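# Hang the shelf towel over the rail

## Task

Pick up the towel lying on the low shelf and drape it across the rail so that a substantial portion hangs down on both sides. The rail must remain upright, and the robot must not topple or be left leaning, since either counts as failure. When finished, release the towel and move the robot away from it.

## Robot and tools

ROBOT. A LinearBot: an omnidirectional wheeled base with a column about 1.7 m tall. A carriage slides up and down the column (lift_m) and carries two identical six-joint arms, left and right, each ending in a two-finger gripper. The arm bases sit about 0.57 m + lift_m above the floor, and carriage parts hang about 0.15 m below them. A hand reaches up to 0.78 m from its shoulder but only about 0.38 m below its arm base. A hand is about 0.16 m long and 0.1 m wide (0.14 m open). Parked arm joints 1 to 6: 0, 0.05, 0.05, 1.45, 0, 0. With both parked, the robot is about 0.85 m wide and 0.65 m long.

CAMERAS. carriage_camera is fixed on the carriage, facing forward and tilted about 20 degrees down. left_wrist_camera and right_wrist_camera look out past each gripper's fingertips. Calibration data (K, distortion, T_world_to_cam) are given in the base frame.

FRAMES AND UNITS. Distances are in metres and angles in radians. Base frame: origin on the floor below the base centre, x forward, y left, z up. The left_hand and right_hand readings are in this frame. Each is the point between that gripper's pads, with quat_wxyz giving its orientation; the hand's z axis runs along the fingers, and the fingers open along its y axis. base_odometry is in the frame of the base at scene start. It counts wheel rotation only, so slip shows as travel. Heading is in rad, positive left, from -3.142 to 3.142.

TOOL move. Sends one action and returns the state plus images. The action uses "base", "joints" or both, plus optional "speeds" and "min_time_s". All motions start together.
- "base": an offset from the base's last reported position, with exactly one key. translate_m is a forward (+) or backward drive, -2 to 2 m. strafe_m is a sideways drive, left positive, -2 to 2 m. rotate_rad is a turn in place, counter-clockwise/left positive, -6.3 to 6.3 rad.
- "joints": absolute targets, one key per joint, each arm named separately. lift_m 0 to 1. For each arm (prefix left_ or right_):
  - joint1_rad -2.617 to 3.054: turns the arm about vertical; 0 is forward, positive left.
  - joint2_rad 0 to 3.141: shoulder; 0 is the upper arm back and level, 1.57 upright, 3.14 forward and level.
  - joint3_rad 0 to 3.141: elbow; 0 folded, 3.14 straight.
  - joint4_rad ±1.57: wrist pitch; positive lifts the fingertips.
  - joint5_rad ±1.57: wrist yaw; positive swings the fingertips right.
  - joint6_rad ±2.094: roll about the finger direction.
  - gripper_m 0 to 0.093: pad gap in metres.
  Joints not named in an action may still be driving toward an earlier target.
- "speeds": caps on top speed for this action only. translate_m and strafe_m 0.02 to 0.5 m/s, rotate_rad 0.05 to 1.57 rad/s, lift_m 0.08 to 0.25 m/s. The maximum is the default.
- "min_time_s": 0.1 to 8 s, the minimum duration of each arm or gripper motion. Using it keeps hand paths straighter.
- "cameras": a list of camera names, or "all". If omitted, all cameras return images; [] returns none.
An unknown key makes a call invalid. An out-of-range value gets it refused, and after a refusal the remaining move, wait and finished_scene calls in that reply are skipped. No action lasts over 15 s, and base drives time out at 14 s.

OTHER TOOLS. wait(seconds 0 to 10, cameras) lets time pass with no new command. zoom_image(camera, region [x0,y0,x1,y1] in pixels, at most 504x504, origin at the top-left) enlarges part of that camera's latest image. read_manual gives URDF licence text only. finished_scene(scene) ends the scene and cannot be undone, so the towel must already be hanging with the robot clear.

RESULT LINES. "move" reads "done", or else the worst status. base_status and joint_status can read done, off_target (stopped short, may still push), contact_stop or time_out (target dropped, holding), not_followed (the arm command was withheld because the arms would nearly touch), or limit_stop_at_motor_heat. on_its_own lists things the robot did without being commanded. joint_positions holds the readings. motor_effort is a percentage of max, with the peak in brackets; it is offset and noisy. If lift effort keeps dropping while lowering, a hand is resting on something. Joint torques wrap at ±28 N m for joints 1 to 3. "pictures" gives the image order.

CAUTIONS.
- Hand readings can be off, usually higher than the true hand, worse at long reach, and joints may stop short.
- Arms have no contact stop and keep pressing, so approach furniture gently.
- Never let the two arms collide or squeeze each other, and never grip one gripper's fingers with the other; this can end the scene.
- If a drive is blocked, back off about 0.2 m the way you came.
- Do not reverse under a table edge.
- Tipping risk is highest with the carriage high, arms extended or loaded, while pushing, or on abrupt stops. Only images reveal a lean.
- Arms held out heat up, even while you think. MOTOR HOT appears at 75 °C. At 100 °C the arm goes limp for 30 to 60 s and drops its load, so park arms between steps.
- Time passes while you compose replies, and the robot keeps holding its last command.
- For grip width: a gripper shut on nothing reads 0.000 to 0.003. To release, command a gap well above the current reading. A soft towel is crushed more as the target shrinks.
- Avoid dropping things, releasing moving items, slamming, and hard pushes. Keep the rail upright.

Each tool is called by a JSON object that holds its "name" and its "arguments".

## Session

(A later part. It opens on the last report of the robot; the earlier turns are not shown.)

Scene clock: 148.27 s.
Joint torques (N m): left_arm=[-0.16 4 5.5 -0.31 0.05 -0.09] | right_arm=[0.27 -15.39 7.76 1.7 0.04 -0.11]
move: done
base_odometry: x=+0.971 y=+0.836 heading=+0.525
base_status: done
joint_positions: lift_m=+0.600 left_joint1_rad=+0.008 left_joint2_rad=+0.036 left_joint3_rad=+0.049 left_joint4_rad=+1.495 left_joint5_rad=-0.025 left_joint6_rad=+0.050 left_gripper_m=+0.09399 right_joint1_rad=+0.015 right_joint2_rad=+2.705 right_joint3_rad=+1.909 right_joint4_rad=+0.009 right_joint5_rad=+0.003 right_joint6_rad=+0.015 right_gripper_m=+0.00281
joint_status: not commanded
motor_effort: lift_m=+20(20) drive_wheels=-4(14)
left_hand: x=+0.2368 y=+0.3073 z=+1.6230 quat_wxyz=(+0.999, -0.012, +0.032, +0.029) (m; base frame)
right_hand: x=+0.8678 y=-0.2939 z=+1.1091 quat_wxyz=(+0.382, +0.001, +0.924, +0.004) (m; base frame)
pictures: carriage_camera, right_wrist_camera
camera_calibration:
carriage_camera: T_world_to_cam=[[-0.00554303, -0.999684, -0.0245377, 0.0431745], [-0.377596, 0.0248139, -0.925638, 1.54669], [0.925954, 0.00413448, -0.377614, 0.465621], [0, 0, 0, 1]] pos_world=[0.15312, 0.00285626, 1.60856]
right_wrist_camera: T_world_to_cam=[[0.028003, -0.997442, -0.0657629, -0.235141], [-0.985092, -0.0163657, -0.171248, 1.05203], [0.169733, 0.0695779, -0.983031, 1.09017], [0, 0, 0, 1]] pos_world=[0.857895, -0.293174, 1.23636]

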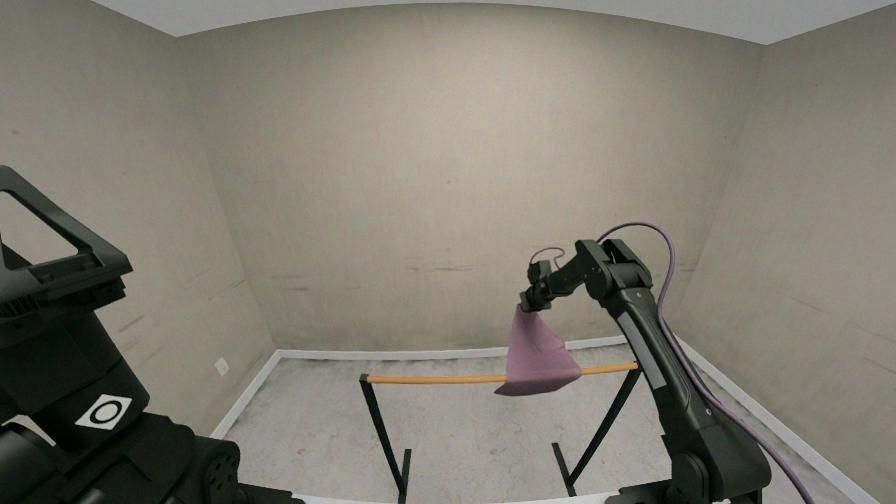

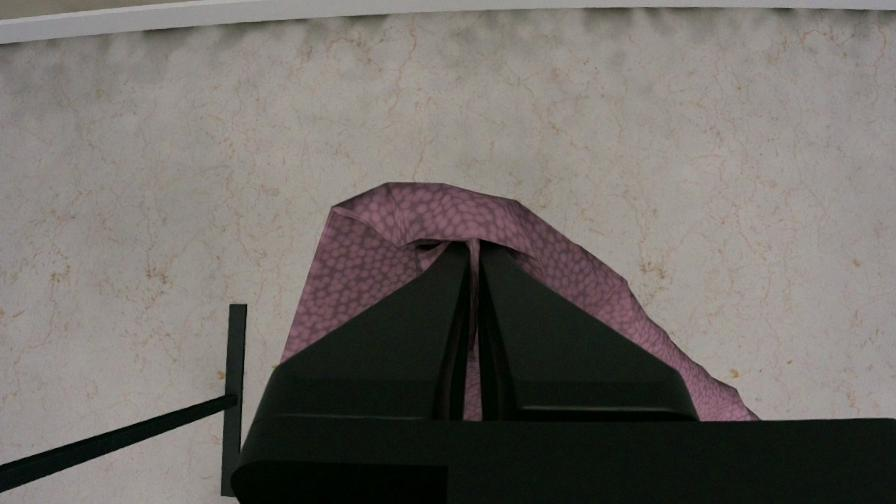

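{"name": "move", "arguments": {"base": {"translate_m": -0.4}, "speeds": {"translate_m": 0.2}, "cameras": []}}

{"name": "wait", "arguments": {"seconds": 1.5, "cameras": ["carriage_camera", "right_wrist_camera"]}}

{"name": "zoom_image", "arguments": {"camera": "carriage_camera", "region": [440, 270, 660, 430]}}

Scene clock: 164.80 s.
Joint torques (N m): left_arm=[-0.24 3.95 5.49 -0.27 0.04 -0.08] | right_arm=[0.25 -15.13 7.8 1.63 0.04 -0.09]
move: done
base_odometry: x=+0.625 y=+0.636 heading=+0.525
base_status: done
joint_positions: lift_m=+0.600 left_joint1_rad=+0.008 left_joint2_rad=+0.036 left_joint3_rad=+0.049 left_joint4_rad=+1.494 left_joint5_rad=-0.025 left_joint6_rad=+0.050 left_gripper_m=+0.09399 right_joint1_rad=+0.015 right_joint2_rad=+2.705 right_joint3_rad=+1.909 right_joint4_rad=+0.010 right_joint5_rad=+0.003 right_joint6_rad=+0.015 right_gripper_m=+0.00281
joint_status: not commanded
motor_effort: lift_m=+20(20) drive_wheels=-1(11)
left_hand: x=+0.2370 y=+0.3073 z=+1.6230 quat_wxyz=(+0.999, -0.012, +0.032, +0.029) (m; base frame)
right_hand: x=+0.8679 y=-0.2939 z=+1.1093 quat_wxyz=(+0.382, +0.001, +0.924, +0.004) (m; base frame)
pictures: none
No camera images: "cameras" was empty.

Scene clock: 166.30 s.
Joint torques (N m): left_arm=[-0.23 3.92 5.55 -0.3 0.04 -0.08] | right_arm=[0.38 -15.36 7.82 1.69 0.05 -0.1]
base_odometry: x=+0.625 y=+0.636 heading=+0.525
base_status: done
joint_positions: lift_m=+0.600 left_joint1_rad=+0.008 left_joint2_rad=+0.036 left_joint3_rad=+0.049 left_joint4_rad=+1.494 left_joint5_rad=-0.025 left_joint6_rad=+0.050 left_gripper_m=+0.09399 right_joint1_rad=+0.015 right_joint2_rad=+2.705 right_joint3_rad=+1.909 right_joint4_rad=+0.010 right_joint5_rad=+0.003 right_joint6_rad=+0.015 right_gripper_m=+0.00281
joint_status: not commanded
motor_effort: lift_m=+20(20) drive_wheels=+0(11)
left_hand: x=+0.2370 y=+0.3073 z=+1.6230 quat_wxyz=(+0.999, -0.012, +0.032, +0.029) (m; base frame)
right_hand: x=+0.8679 y=-0.2939 z=+1.1093 quat_wxyz=(+0.382, +0.001, +0.924, +0.004) (m; base frame)
wait: 1.50 s; at rest by 0.27 s
pictures: carriage_camera, right_wrist_camera
camera_calibration:
carriage_camera: T_world_to_cam=[[-0.00554303, -0.999684, -0.0245377, 0.0431745], [-0.377596, 0.0248139, -0.925638, 1.54669], [0.925954, 0.00413448, -0.377614, 0.465621], [0, 0, 0, 1]] pos_world=[0.15312, 0.00285626, 1.60856]
right_wrist_camera: T_world_to_cam=[[0.0280528, -0.997442, -0.0657443, -0.2352], [-0.984951, -0.0163606, -0.172058, 1.05293], [0.170543, 0.0695816, -0.98289, 1.08941], [0, 0, 0, 1]] pos_world=[0.857892, -0.293174, 1.23647]

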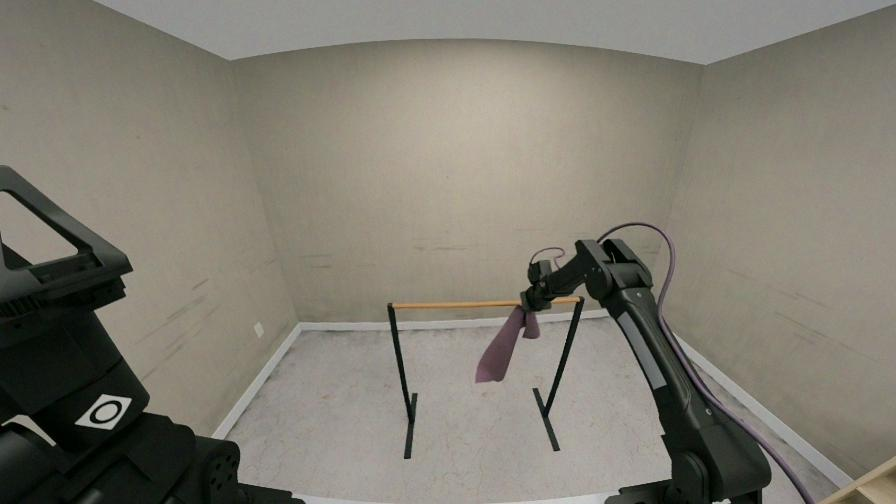

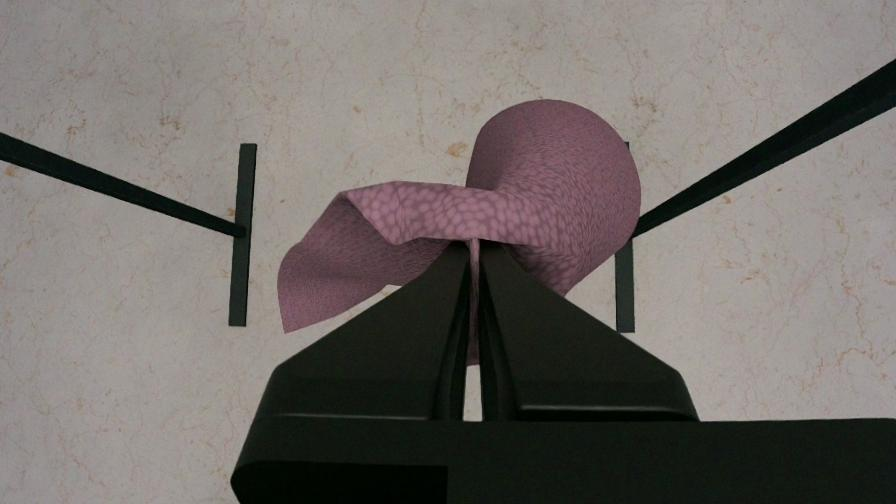

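Scaled by 2.291 from the camera's 896x504 image, which has a finer 1280x720 frame.

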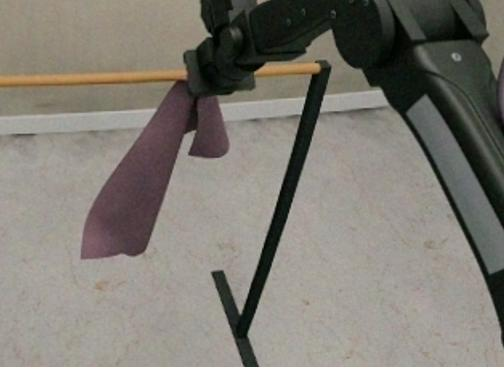

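{"name": "move", "arguments": {"base": {"translate_m": 0.31}, "speeds": {"translate_m": 0.12}, "cameras": ["carriage_camera", "right_wrist_camera"]}}

{"name": "zoom_image", "arguments": {"camera": "carriage_camera", "region": [440, 270, 660, 430]}}

Scene clock: 176.57 s.
Joint torques (N m): left_arm=[-0.21 3.92 5.63 -0.28 0.06 -0.09] | right_arm=[0.24 -15.35 7.71 1.7 0.04 -0.09]
move: done
base_odometry: x=+0.893 y=+0.791 heading=+0.526
base_status: done
joint_positions: lift_m=+0.600 left_joint1_rad=+0.008 left_joint2_rad=+0.036 left_joint3_rad=+0.049 left_joint4_rad=+1.494 left_joint5_rad=-0.025 left_joint6_rad=+0.050 left_gripper_m=+0.09399 right_joint1_rad=+0.015 right_joint2_rad=+2.705 right_joint3_rad=+1.909 right_joint4_rad=+0.010 right_joint5_rad=+0.003 right_joint6_rad=+0.015 right_gripper_m=+0.00281
joint_status: not commanded
motor_effort: lift_m=+20(20) drive_wheels=-5(9)
left_hand: x=+0.2370 y=+0.3073 z=+1.6230 quat_wxyz=(+0.999, -0.012, +0.032, +0.029) (m; base frame)
right_hand: x=+0.8679 y=-0.2934 z=+1.1093 quat_wxyz=(+0.382, +0.000, +0.924, +0.004) (m; base frame)
pictures: carriage_camera, right_wrist_camera
camera_calibration:
carriage_camera: T_world_to_cam=[[-0.00554303, -0.999684, -0.0245377, 0.0431745], [-0.377596, 0.0248139, -0.925638, 1.54669], [0.925954, 0.00413448, -0.377614, 0.465621], [0, 0, 0, 1]] pos_world=[0.15312, 0.00285626, 1.60856]
right_wrist_camera: T_world_to_cam=[[0.0287574, -0.997423, -0.0657299, -0.235315], [-0.984949, -0.017063, -0.172, 1.05266], [0.170435, 0.0696869, -0.982902, 1.08951], [0, 0, 0, 1]] pos_world=[0.857891, -0.292671, 1.23647]

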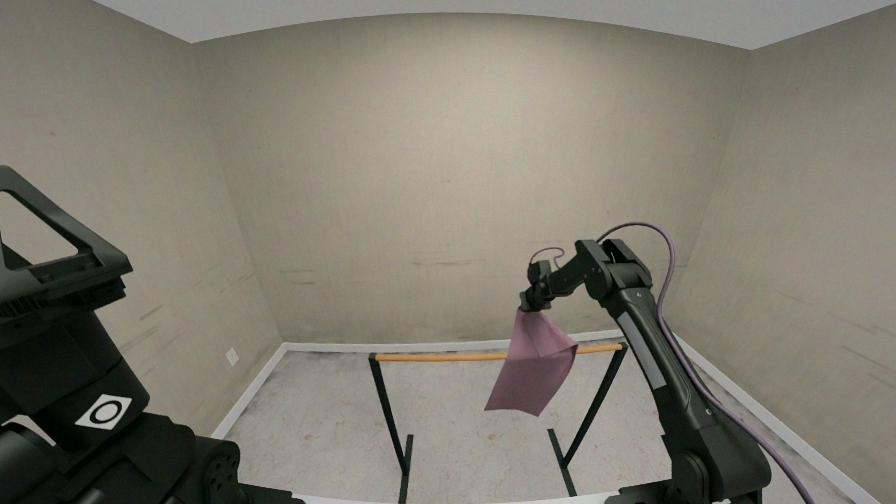

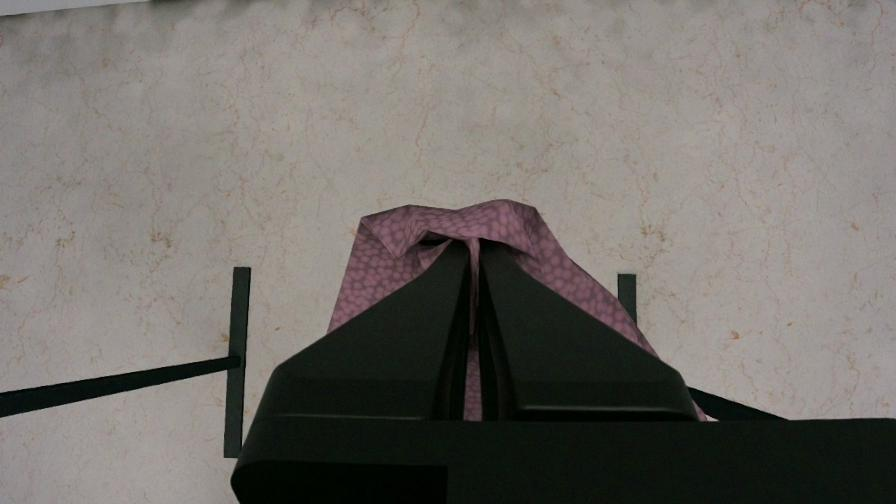

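Scaled by 2.291 from the camera's 896x504 image, which has a finer 1280x720 frame.

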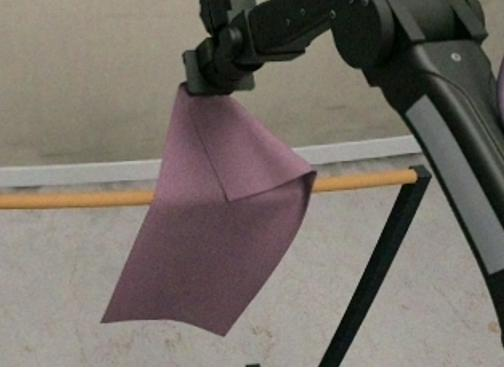

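{"name": "move", "arguments": {"base": {"translate_m": 0.05}, "speeds": {"translate_m": 0.1}, "cameras": ["carriage_camera"]}}

{"name": "zoom_image", "arguments": {"camera": "carriage_camera", "region": [440, 270, 660, 430]}}

Scene clock: 183.20 s.
Joint torques (N m): left_arm=[-0.14 3.85 5.57 -0.28 0.04 -0.07] | right_arm=[0.18 -15.36 7.88 1.68 0.04 -0.1]
move: done
base_odometry: x=+0.936 y=+0.817 heading=+0.527
base_status: done
joint_positions: lift_m=+0.600 left_joint1_rad=+0.008 left_joint2_rad=+0.036 left_joint3_rad=+0.049 left_joint4_rad=+1.495 left_joint5_rad=-0.025 left_joint6_rad=+0.050 left_gripper_m=+0.09399 right_joint1_rad=+0.016 right_joint2_rad=+2.705 right_joint3_rad=+1.909 right_joint4_rad=+0.010 right_joint5_rad=+0.003 right_joint6_rad=+0.015 right_gripper_m=+0.00281
joint_status: not commanded
motor_effort: lift_m=+20(20) drive_wheels=-5(13)
left_hand: x=+0.2369 y=+0.3073 z=+1.6230 quat_wxyz=(+0.999, -0.012, +0.032, +0.029) (m; base frame)
right_hand: x=+0.8679 y=-0.2932 z=+1.1092 quat_wxyz=(+0.382, +0.000, +0.924, +0.005) (m; base frame)
pictures: carriage_camera
camera_calibration:
carriage_camera: T_world_to_cam=[[-0.00554303, -0.999684, -0.0245377, 0.0431745], [-0.377596, 0.0248139, -0.925638, 1.54669], [0.925954, 0.00413448, -0.377614, 0.465621], [0, 0, 0, 1]] pos_world=[0.15312, 0.00285626, 1.60856]

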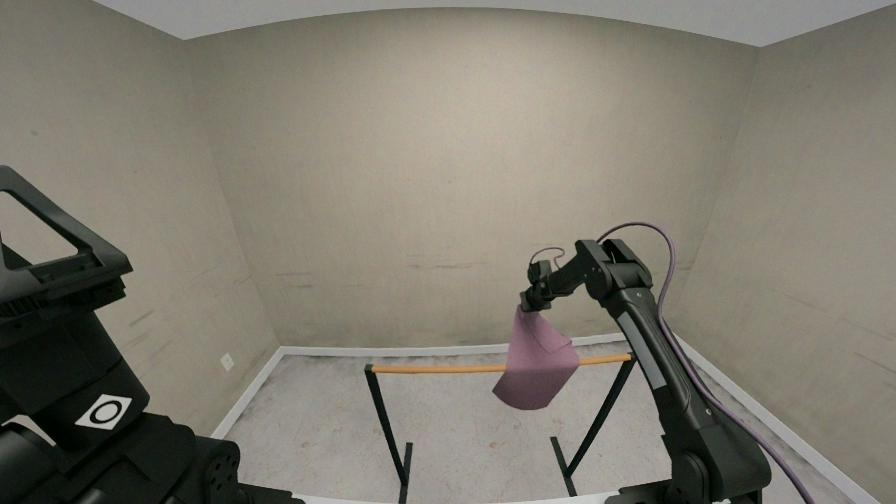

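Scaled by 2.291 from the camera's 896x504 image, which has a finer 1280x720 frame.

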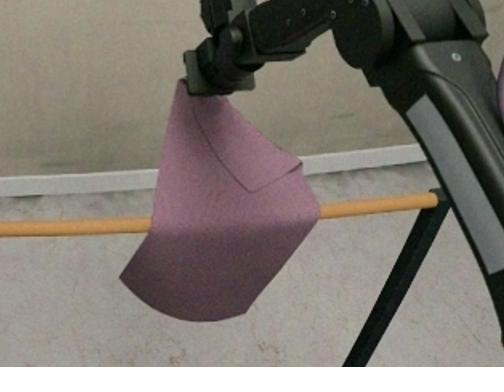

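{"name": "move", "arguments": {"joints": {"lift_m": 0.5}, "speeds": {"lift_m": 0.1}, "cameras": ["carriage_camera"]}}

{"name": "zoom_image", "arguments": {"camera": "carriage_camera", "region": [440, 270, 660, 430]}}

Scene clock: 192.83 s.
Joint torques (N m): left_arm=[-0.16 3.84 5.55 -0.3 0.06 -0.07] | right_arm=[0.27 -15.49 7.57 1.66 0.03 -0.09]
move: done
base_odometry: x=+0.936 y=+0.817 heading=+0.527
base_status: not commanded
joint_positions: lift_m=+0.500 left_joint1_rad=+0.008 left_joint2_rad=+0.036 left_joint3_rad=+0.049 left_joint4_rad=+1.495 left_joint5_rad=-0.025 left_joint6_rad=+0.050 left_gripper_m=+0.09399 right_joint1_rad=+0.016 right_joint2_rad=+2.707 right_joint3_rad=+1.911 right_joint4_rad=+0.012 right_joint5_rad=+0.003 right_joint6_rad=+0.015 right_gripper_m=+0.00281
joint_status: all done
motor_effort: lift_m=+20(21) drive_wheels=-4(5)
left_hand: x=+0.2369 y=+0.3073 z=+1.5229 quat_wxyz=(+0.999, -0.012, +0.032, +0.029) (m; base frame)
right_hand: x=+0.8685 y=-0.2931 z=+1.0092 quat_wxyz=(+0.383, +0.000, +0.924, +0.005) (m; base frame)
pictures: carriage_camera
camera_calibration:
carriage_camera: T_world_to_cam=[[-0.00554303, -0.999684, -0.0245377, 0.0407183], [-0.377596, 0.0248139, -0.925638, 1.45404], [0.925954, 0.00413448, -0.377614, 0.427822], [0, 0, 0, 1]] pos_world=[0.15312, 0.00285626, 1.50846]

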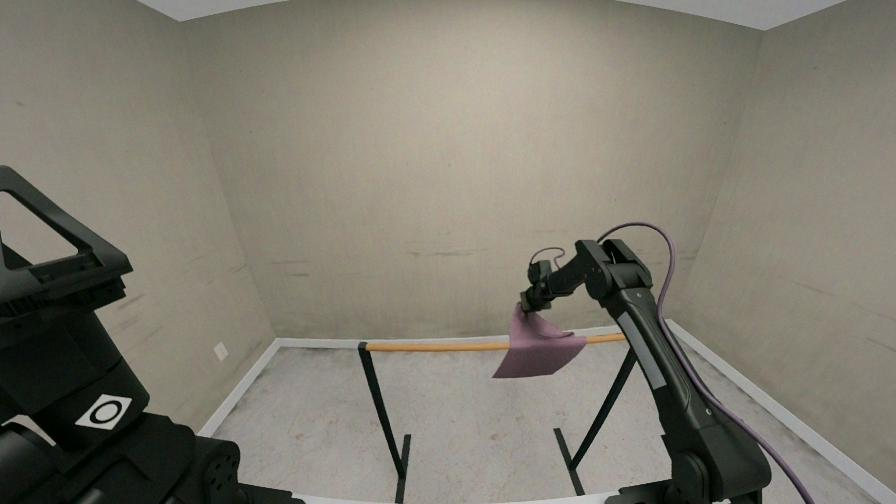

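Scaled by 2.291 from the camera's 896x504 image, which has a finer 1280x720 frame.

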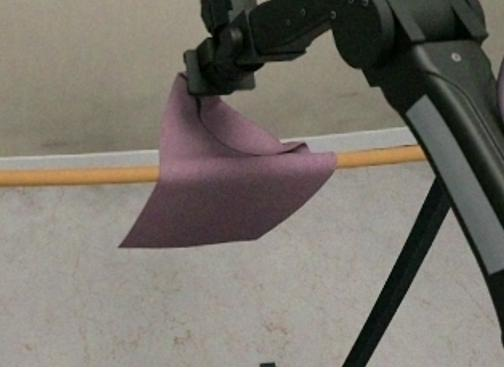

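{"name": "wait", "arguments": {"seconds": 0.5, "cameras": ["carriage_camera", "right_wrist_camera"]}}

{"name": "zoom_image", "arguments": {"camera": "carriage_camera", "region": [440, 270, 660, 430]}}

Scene clock: 197.20 s.
Joint torques (N m): left_arm=[-0.1 3.93 5.5 -0.27 0.06 -0.07] | right_arm=[0.2 -15.51 7.65 1.66 0.04 -0.1]
base_odometry: x=+0.936 y=+0.817 heading=+0.527
base_status: not commanded
joint_positions: lift_m=+0.500 left_joint1_rad=+0.008 left_joint2_rad=+0.036 left_joint3_rad=+0.049 left_joint4_rad=+1.495 left_joint5_rad=-0.025 left_joint6_rad=+0.050 left_gripper_m=+0.09399 right_joint1_rad=+0.016 right_joint2_rad=+2.707 right_joint3_rad=+1.911 right_joint4_rad=+0.012 right_joint5_rad=+0.003 right_joint6_rad=+0.015 right_gripper_m=+0.00281
joint_status: all done
motor_effort: lift_m=+20(21) drive_wheels=+5(5)
left_hand: x=+0.2369 y=+0.3073 z=+1.5229 quat_wxyz=(+0.999, -0.012, +0.032, +0.029) (m; base frame)
right_hand: x=+0.8685 y=-0.2931 z=+1.0092 quat_wxyz=(+0.383, +0.000, +0.924, +0.005) (m; base frame)
wait: 0.50 s; at rest from the start
pictures: carriage_camera, right_wrist_camera
camera_calibration:
carriage_camera: T_world_to_cam=[[-0.00554303, -0.999684, -0.0245377, 0.0407183], [-0.377596, 0.0248139, -0.925638, 1.45404], [0.925954, 0.00413448, -0.377614, 0.427822], [0, 0, 0, 1]] pos_world=[0.15312, 0.00285626, 1.50846]
right_wrist_camera: T_world_to_cam=[[0.0293202, -0.997409, -0.0656895, -0.242232], [-0.984536, -0.0174617, -0.174309, 1.03787], [0.172711, 0.0697844, -0.982497, 0.988583], [0, 0, 0, 1]] pos_world=[0.858181, -0.292469, 1.13628]

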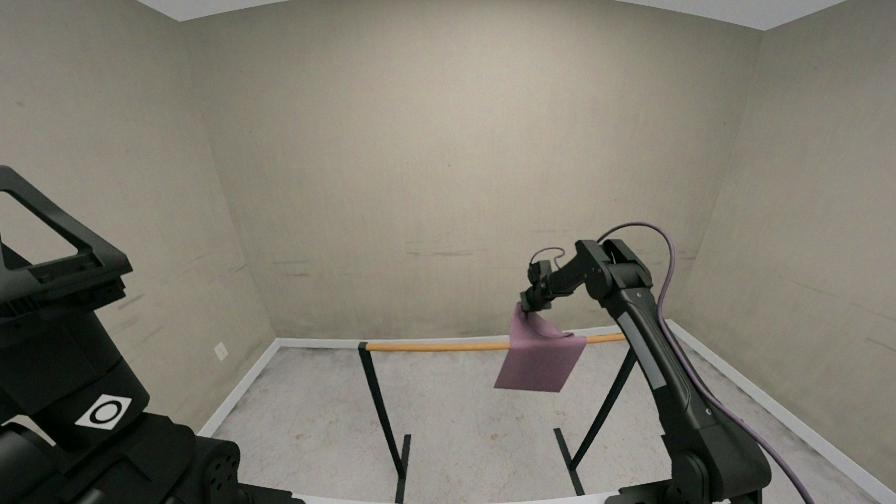

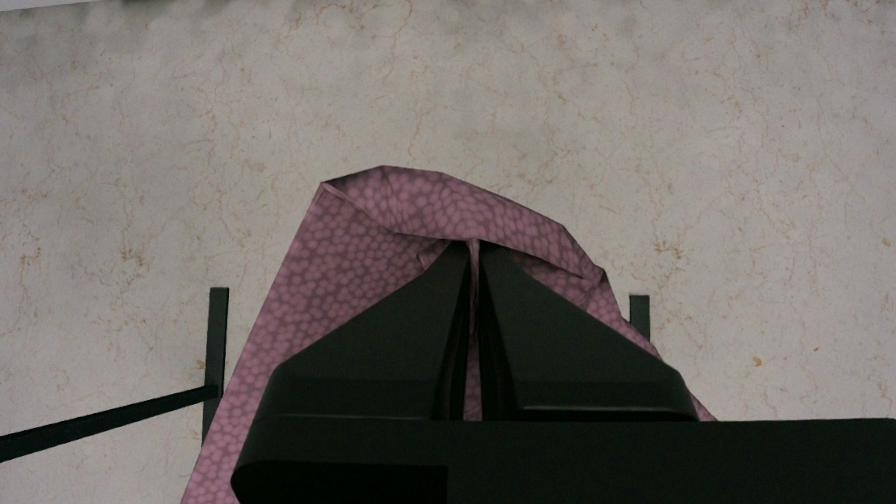

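Scaled by 2.291 from the camera's 896x504 image, which has a finer 1280x720 frame.

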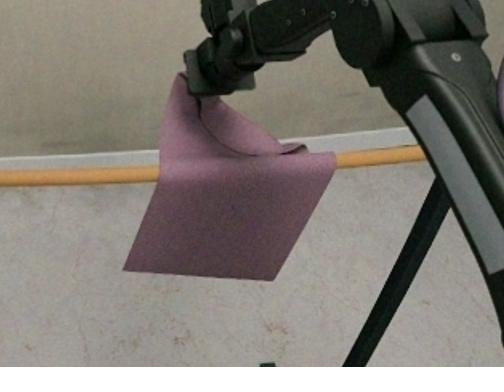

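{"name": "move", "arguments": {"joints": {"right_gripper_m": 0.05}, "min_time_s": 1.5, "cameras": []}}

{"name": "wait", "arguments": {"seconds": 1.0, "cameras": ["carriage_camera", "right_wrist_camera"]}}

{"name": "zoom_image", "arguments": {"camera": "carriage_camera", "region": [440, 270, 660, 430]}}

Scene clock: 202.60 s.
Joint torques (N m): left_arm=[-0.23 3.82 5.55 -0.29 0.04 -0.08] | right_arm=[0.2 -15.5 7.62 1.67 0.05 -0.1]
move: done
base_odometry: x=+0.936 y=+0.817 heading=+0.527
base_status: not commanded
joint_positions: lift_m=+0.500 left_joint1_rad=+0.008 left_joint2_rad=+0.036 left_joint3_rad=+0.049 left_joint4_rad=+1.495 left_joint5_rad=-0.025 left_joint6_rad=+0.050 left_gripper_m=+0.09399 right_joint1_rad=+0.016 right_joint2_rad=+2.707 right_joint3_rad=+1.911 right_joint4_rad=+0.012 right_joint5_rad=+0.003 right_joint6_rad=+0.015 right_gripper_m=+0.04989
joint_status: all done
motor_effort: lift_m=+20(20) drive_wheels=+5(5)
left_hand: x=+0.2369 y=+0.3073 z=+1.5229 quat_wxyz=(+0.999, -0.012, +0.032, +0.029) (m; base frame)
right_hand: x=+0.8685 y=-0.2931 z=+1.0092 quat_wxyz=(+0.383, +0.000, +0.924, +0.005) (m; base frame)
pictures: none
No camera images: "cameras" was empty.

Scene clock: 203.60 s.
Joint torques (N m): left_arm=[-0.23 3.88 5.49 -0.27 0.04 -0.07] | right_arm=[0.17 -15.51 7.58 1.68 0.04 -0.1]
base_odometry: x=+0.936 y=+0.817 heading=+0.527
base_status: not commanded
joint_positions: lift_m=+0.500 left_joint1_rad=+0.008 left_joint2_rad=+0.036 left_joint3_rad=+0.049 left_joint4_rad=+1.495 left_joint5_rad=-0.025 left_joint6_rad=+0.050 left_gripper_m=+0.09399 right_joint1_rad=+0.016 right_joint2_rad=+2.707 right_joint3_rad=+1.911 right_joint4_rad=+0.012 right_joint5_rad=+0.003 right_joint6_rad=+0.015 right_gripper_m=+0.04989
joint_status: all done
motor_effort: lift_m=+20(20) drive_wheels=+5(5)
left_hand: x=+0.2369 y=+0.3073 z=+1.5229 quat_wxyz=(+0.999, -0.012, +0.032, +0.029) (m; base frame)
right_hand: x=+0.8685 y=-0.2931 z=+1.0092 quat_wxyz=(+0.383, +0.000, +0.924, +0.005) (m; base frame)
wait: 1.00 s; at rest by 0.27 s
pictures: carriage_camera, right_wrist_camera
camera_calibration:
carriage_camera: T_world_to_cam=[[-0.00554303, -0.999684, -0.0245377, 0.0407183], [-0.377596, 0.0248139, -0.925638, 1.45404], [0.925954, 0.00413448, -0.377614, 0.427822], [0, 0, 0, 1]] pos_world=[0.15312, 0.00285626, 1.50846]
right_wrist_camera: T_world_to_cam=[[0.0293202, -0.997409, -0.0656895, -0.242232], [-0.984536, -0.0174617, -0.174309, 1.03787], [0.172711, 0.0697844, -0.982497, 0.988583], [0, 0, 0, 1]] pos_world=[0.858181, -0.292469, 1.13628]

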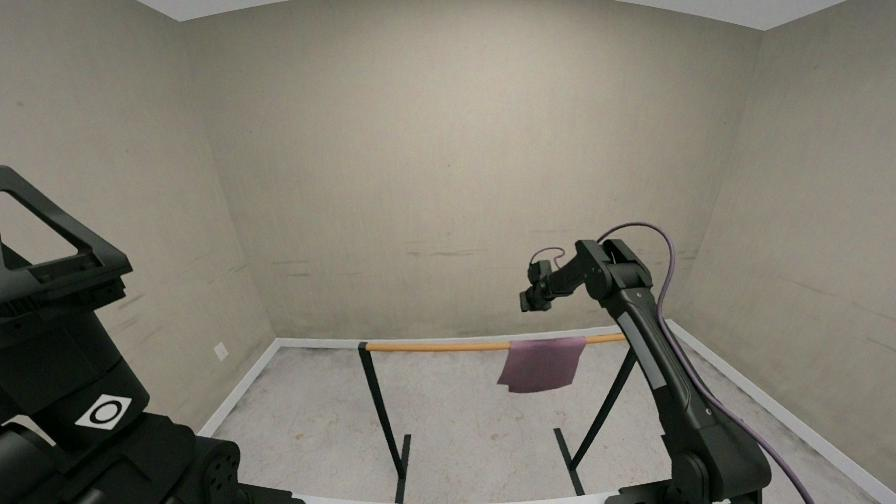

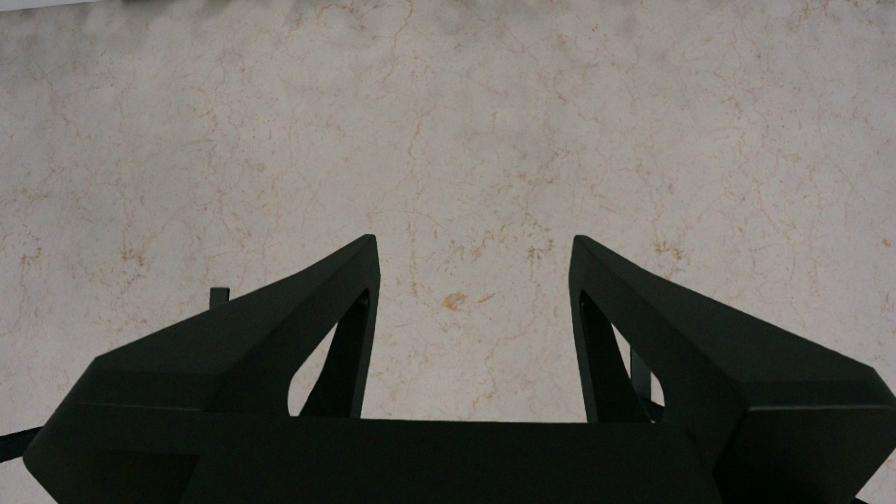

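Scaled by 2.291 from the camera's 896x504 image, which has a finer 1280x720 frame.

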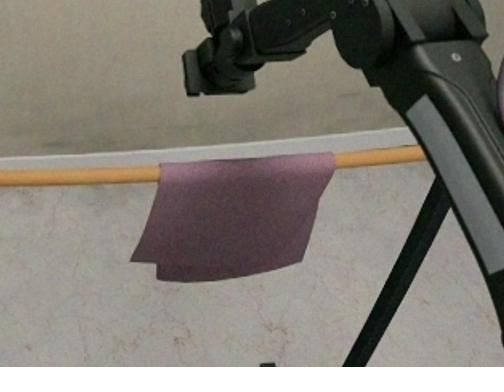

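Balanced drape. Raise, back off, park, and check.

{"name": "move", "arguments": {"joints": {"lift_m": 0.7}, "speeds": {"lift_m": 0.2}, "cameras": []}}

{"name": "move", "arguments": {"base": {"translate_m": -0.55}, "speeds": {"translate_m": 0.35}, "cameras": []}}

{"name": "move", "arguments": {"joints": {"right_joint1_rad": 0.0, "right_joint2_rad": 0.05, "right_joint3_rad": 0.05, "right_joint4_rad": 1.45, "right_joint5_rad": 0.0, "right_joint6_rad": 0.0, "lift_m": 0.45}, "min_time_s": 2.0, "cameras": ["carriage_camera"]}}

{"name": "zoom_image", "arguments": {"camera": "carriage_camera", "region": [360, 260, 620, 460]}}

Scene clock: 208.83 s.
Joint torques (N m): left_arm=[-0.18 3.82 5.59 -0.29 0.07 -0.09] | right_arm=[0.21 -15.73 7.54 1.55 0.03 -0.1]
move: done
base_odometry: x=+0.936 y=+0.817 heading=+0.527
base_status: not commanded
joint_positions: lift_m=+0.700 left_joint1_rad=+0.008 left_joint2_rad=+0.036 left_joint3_rad=+0.049 left_joint4_rad=+1.495 left_joint5_rad=-0.025 left_joint6_rad=+0.050 left_gripper_m=+0.09399 right_joint1_rad=+0.016 right_joint2_rad=+2.710 right_joint3_rad=+1.912 right_joint4_rad=+0.021 right_joint5_rad=+0.003 right_joint6_rad=+0.015 right_gripper_m=+0.04989
joint_status: all done
motor_effort: lift_m=+24(30) drive_wheels=+5(5)
left_hand: x=+0.2369 y=+0.3073 z=+1.7225 quat_wxyz=(+0.999, -0.012, +0.032, +0.029) (m; base frame)
right_hand: x=+0.8699 y=-0.2931 z=+1.2091 quat_wxyz=(+0.387, +0.000, +0.922, +0.005) (m; base frame)
pictures: none
No camera images: "cameras" was empty.

Scene clock: 212.10 s.
Joint torques (N m): left_arm=[-0.28 3.86 5.46 -0.27 0.05 -0.08] | right_arm=[0.18 -15.62 7.56 1.59 0.05 -0.09]
move: done
base_odometry: x=+0.460 y=+0.540 heading=+0.527
base_status: done
joint_positions: lift_m=+0.700 left_joint1_rad=+0.008 left_joint2_rad=+0.036 left_joint3_rad=+0.049 left_joint4_rad=+1.494 left_joint5_rad=-0.025 left_joint6_rad=+0.050 left_gripper_m=+0.09399 right_joint1_rad=+0.016 right_joint2_rad=+2.710 right_joint3_rad=+1.913 right_joint4_rad=+0.021 right_joint5_rad=+0.003 right_joint6_rad=+0.015 right_gripper_m=+0.04989
joint_status: not commanded
motor_effort: lift_m=+24(24) drive_wheels=-1(13)
left_hand: x=+0.2372 y=+0.3073 z=+1.7224 quat_wxyz=(+0.999, -0.012, +0.033, +0.029) (m; base frame)
right_hand: x=+0.8702 y=-0.2931 z=+1.2094 quat_wxyz=(+0.387, +0.000, +0.922, +0.005) (m; base frame)
pictures: none
No camera images: "cameras" was empty.

Scene clock: 214.47 s.
Joint torques (N m): left_arm=[-0.21 3.93 5.57 -0.29 0.05 -0.09] | right_arm=[-0.85 2.77 4.98 0.02 0.03 -0.09]
move: done
base_odometry: x=+0.460 y=+0.540 heading=+0.527
base_status: not commanded
joint_positions: lift_m=+0.450 left_joint1_rad=+0.008 left_joint2_rad=+0.036 left_joint3_rad=+0.049 left_joint4_rad=+1.494 left_joint5_rad=-0.025 left_joint6_rad=+0.050 left_gripper_m=+0.09399 right_joint1_rad=+0.007 right_joint2_rad=+0.061 right_joint3_rad=+0.059 right_joint4_rad=+1.434 right_joint5_rad=+0.003 right_joint6_rad=+0.015 right_gripper_m=+0.04989
joint_status: all done
motor_effort: lift_m=+20(20) drive_wheels=+0(2)
left_hand: x=+0.2372 y=+0.3073 z=+1.4730 quat_wxyz=(+0.999, -0.012, +0.033, +0.029) (m; base frame)
right_hand: x=+0.2567 y=-0.3031 z=+1.4741 quat_wxyz=(+0.998, +0.002, +0.070, +0.011) (m; base frame)
pictures: carriage_camera
camera_calibration:
carriage_camera: T_world_to_cam=[[-0.00554303, -0.999684, -0.0245377, 0.0394938], [-0.377596, 0.0248139, -0.925638, 1.40785], [0.925954, 0.00413448, -0.377614, 0.408979], [0, 0, 0, 1]] pos_world=[0.15312, 0.00285626, 1.45856]

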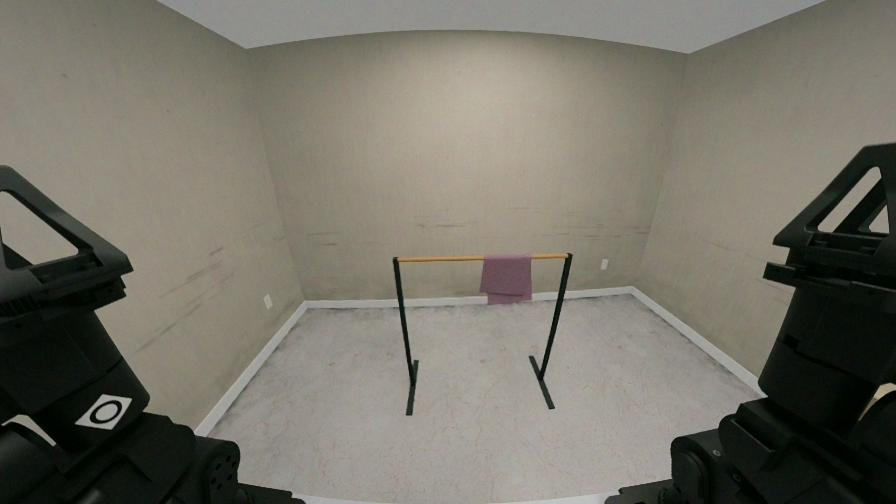

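Scaled by 1.938 from the camera's 896x504 image, which has a finer 1280x720 frame.

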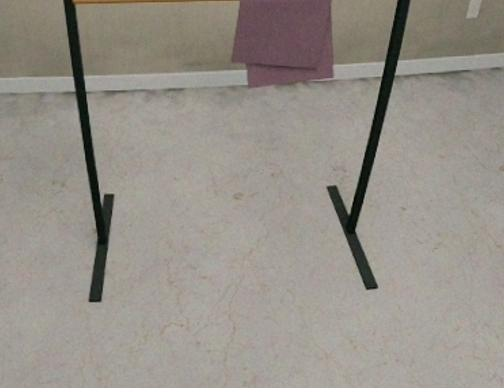

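{"name": "finished_scene", "arguments": {"scene": 2}}

The scene is finished: the task was done.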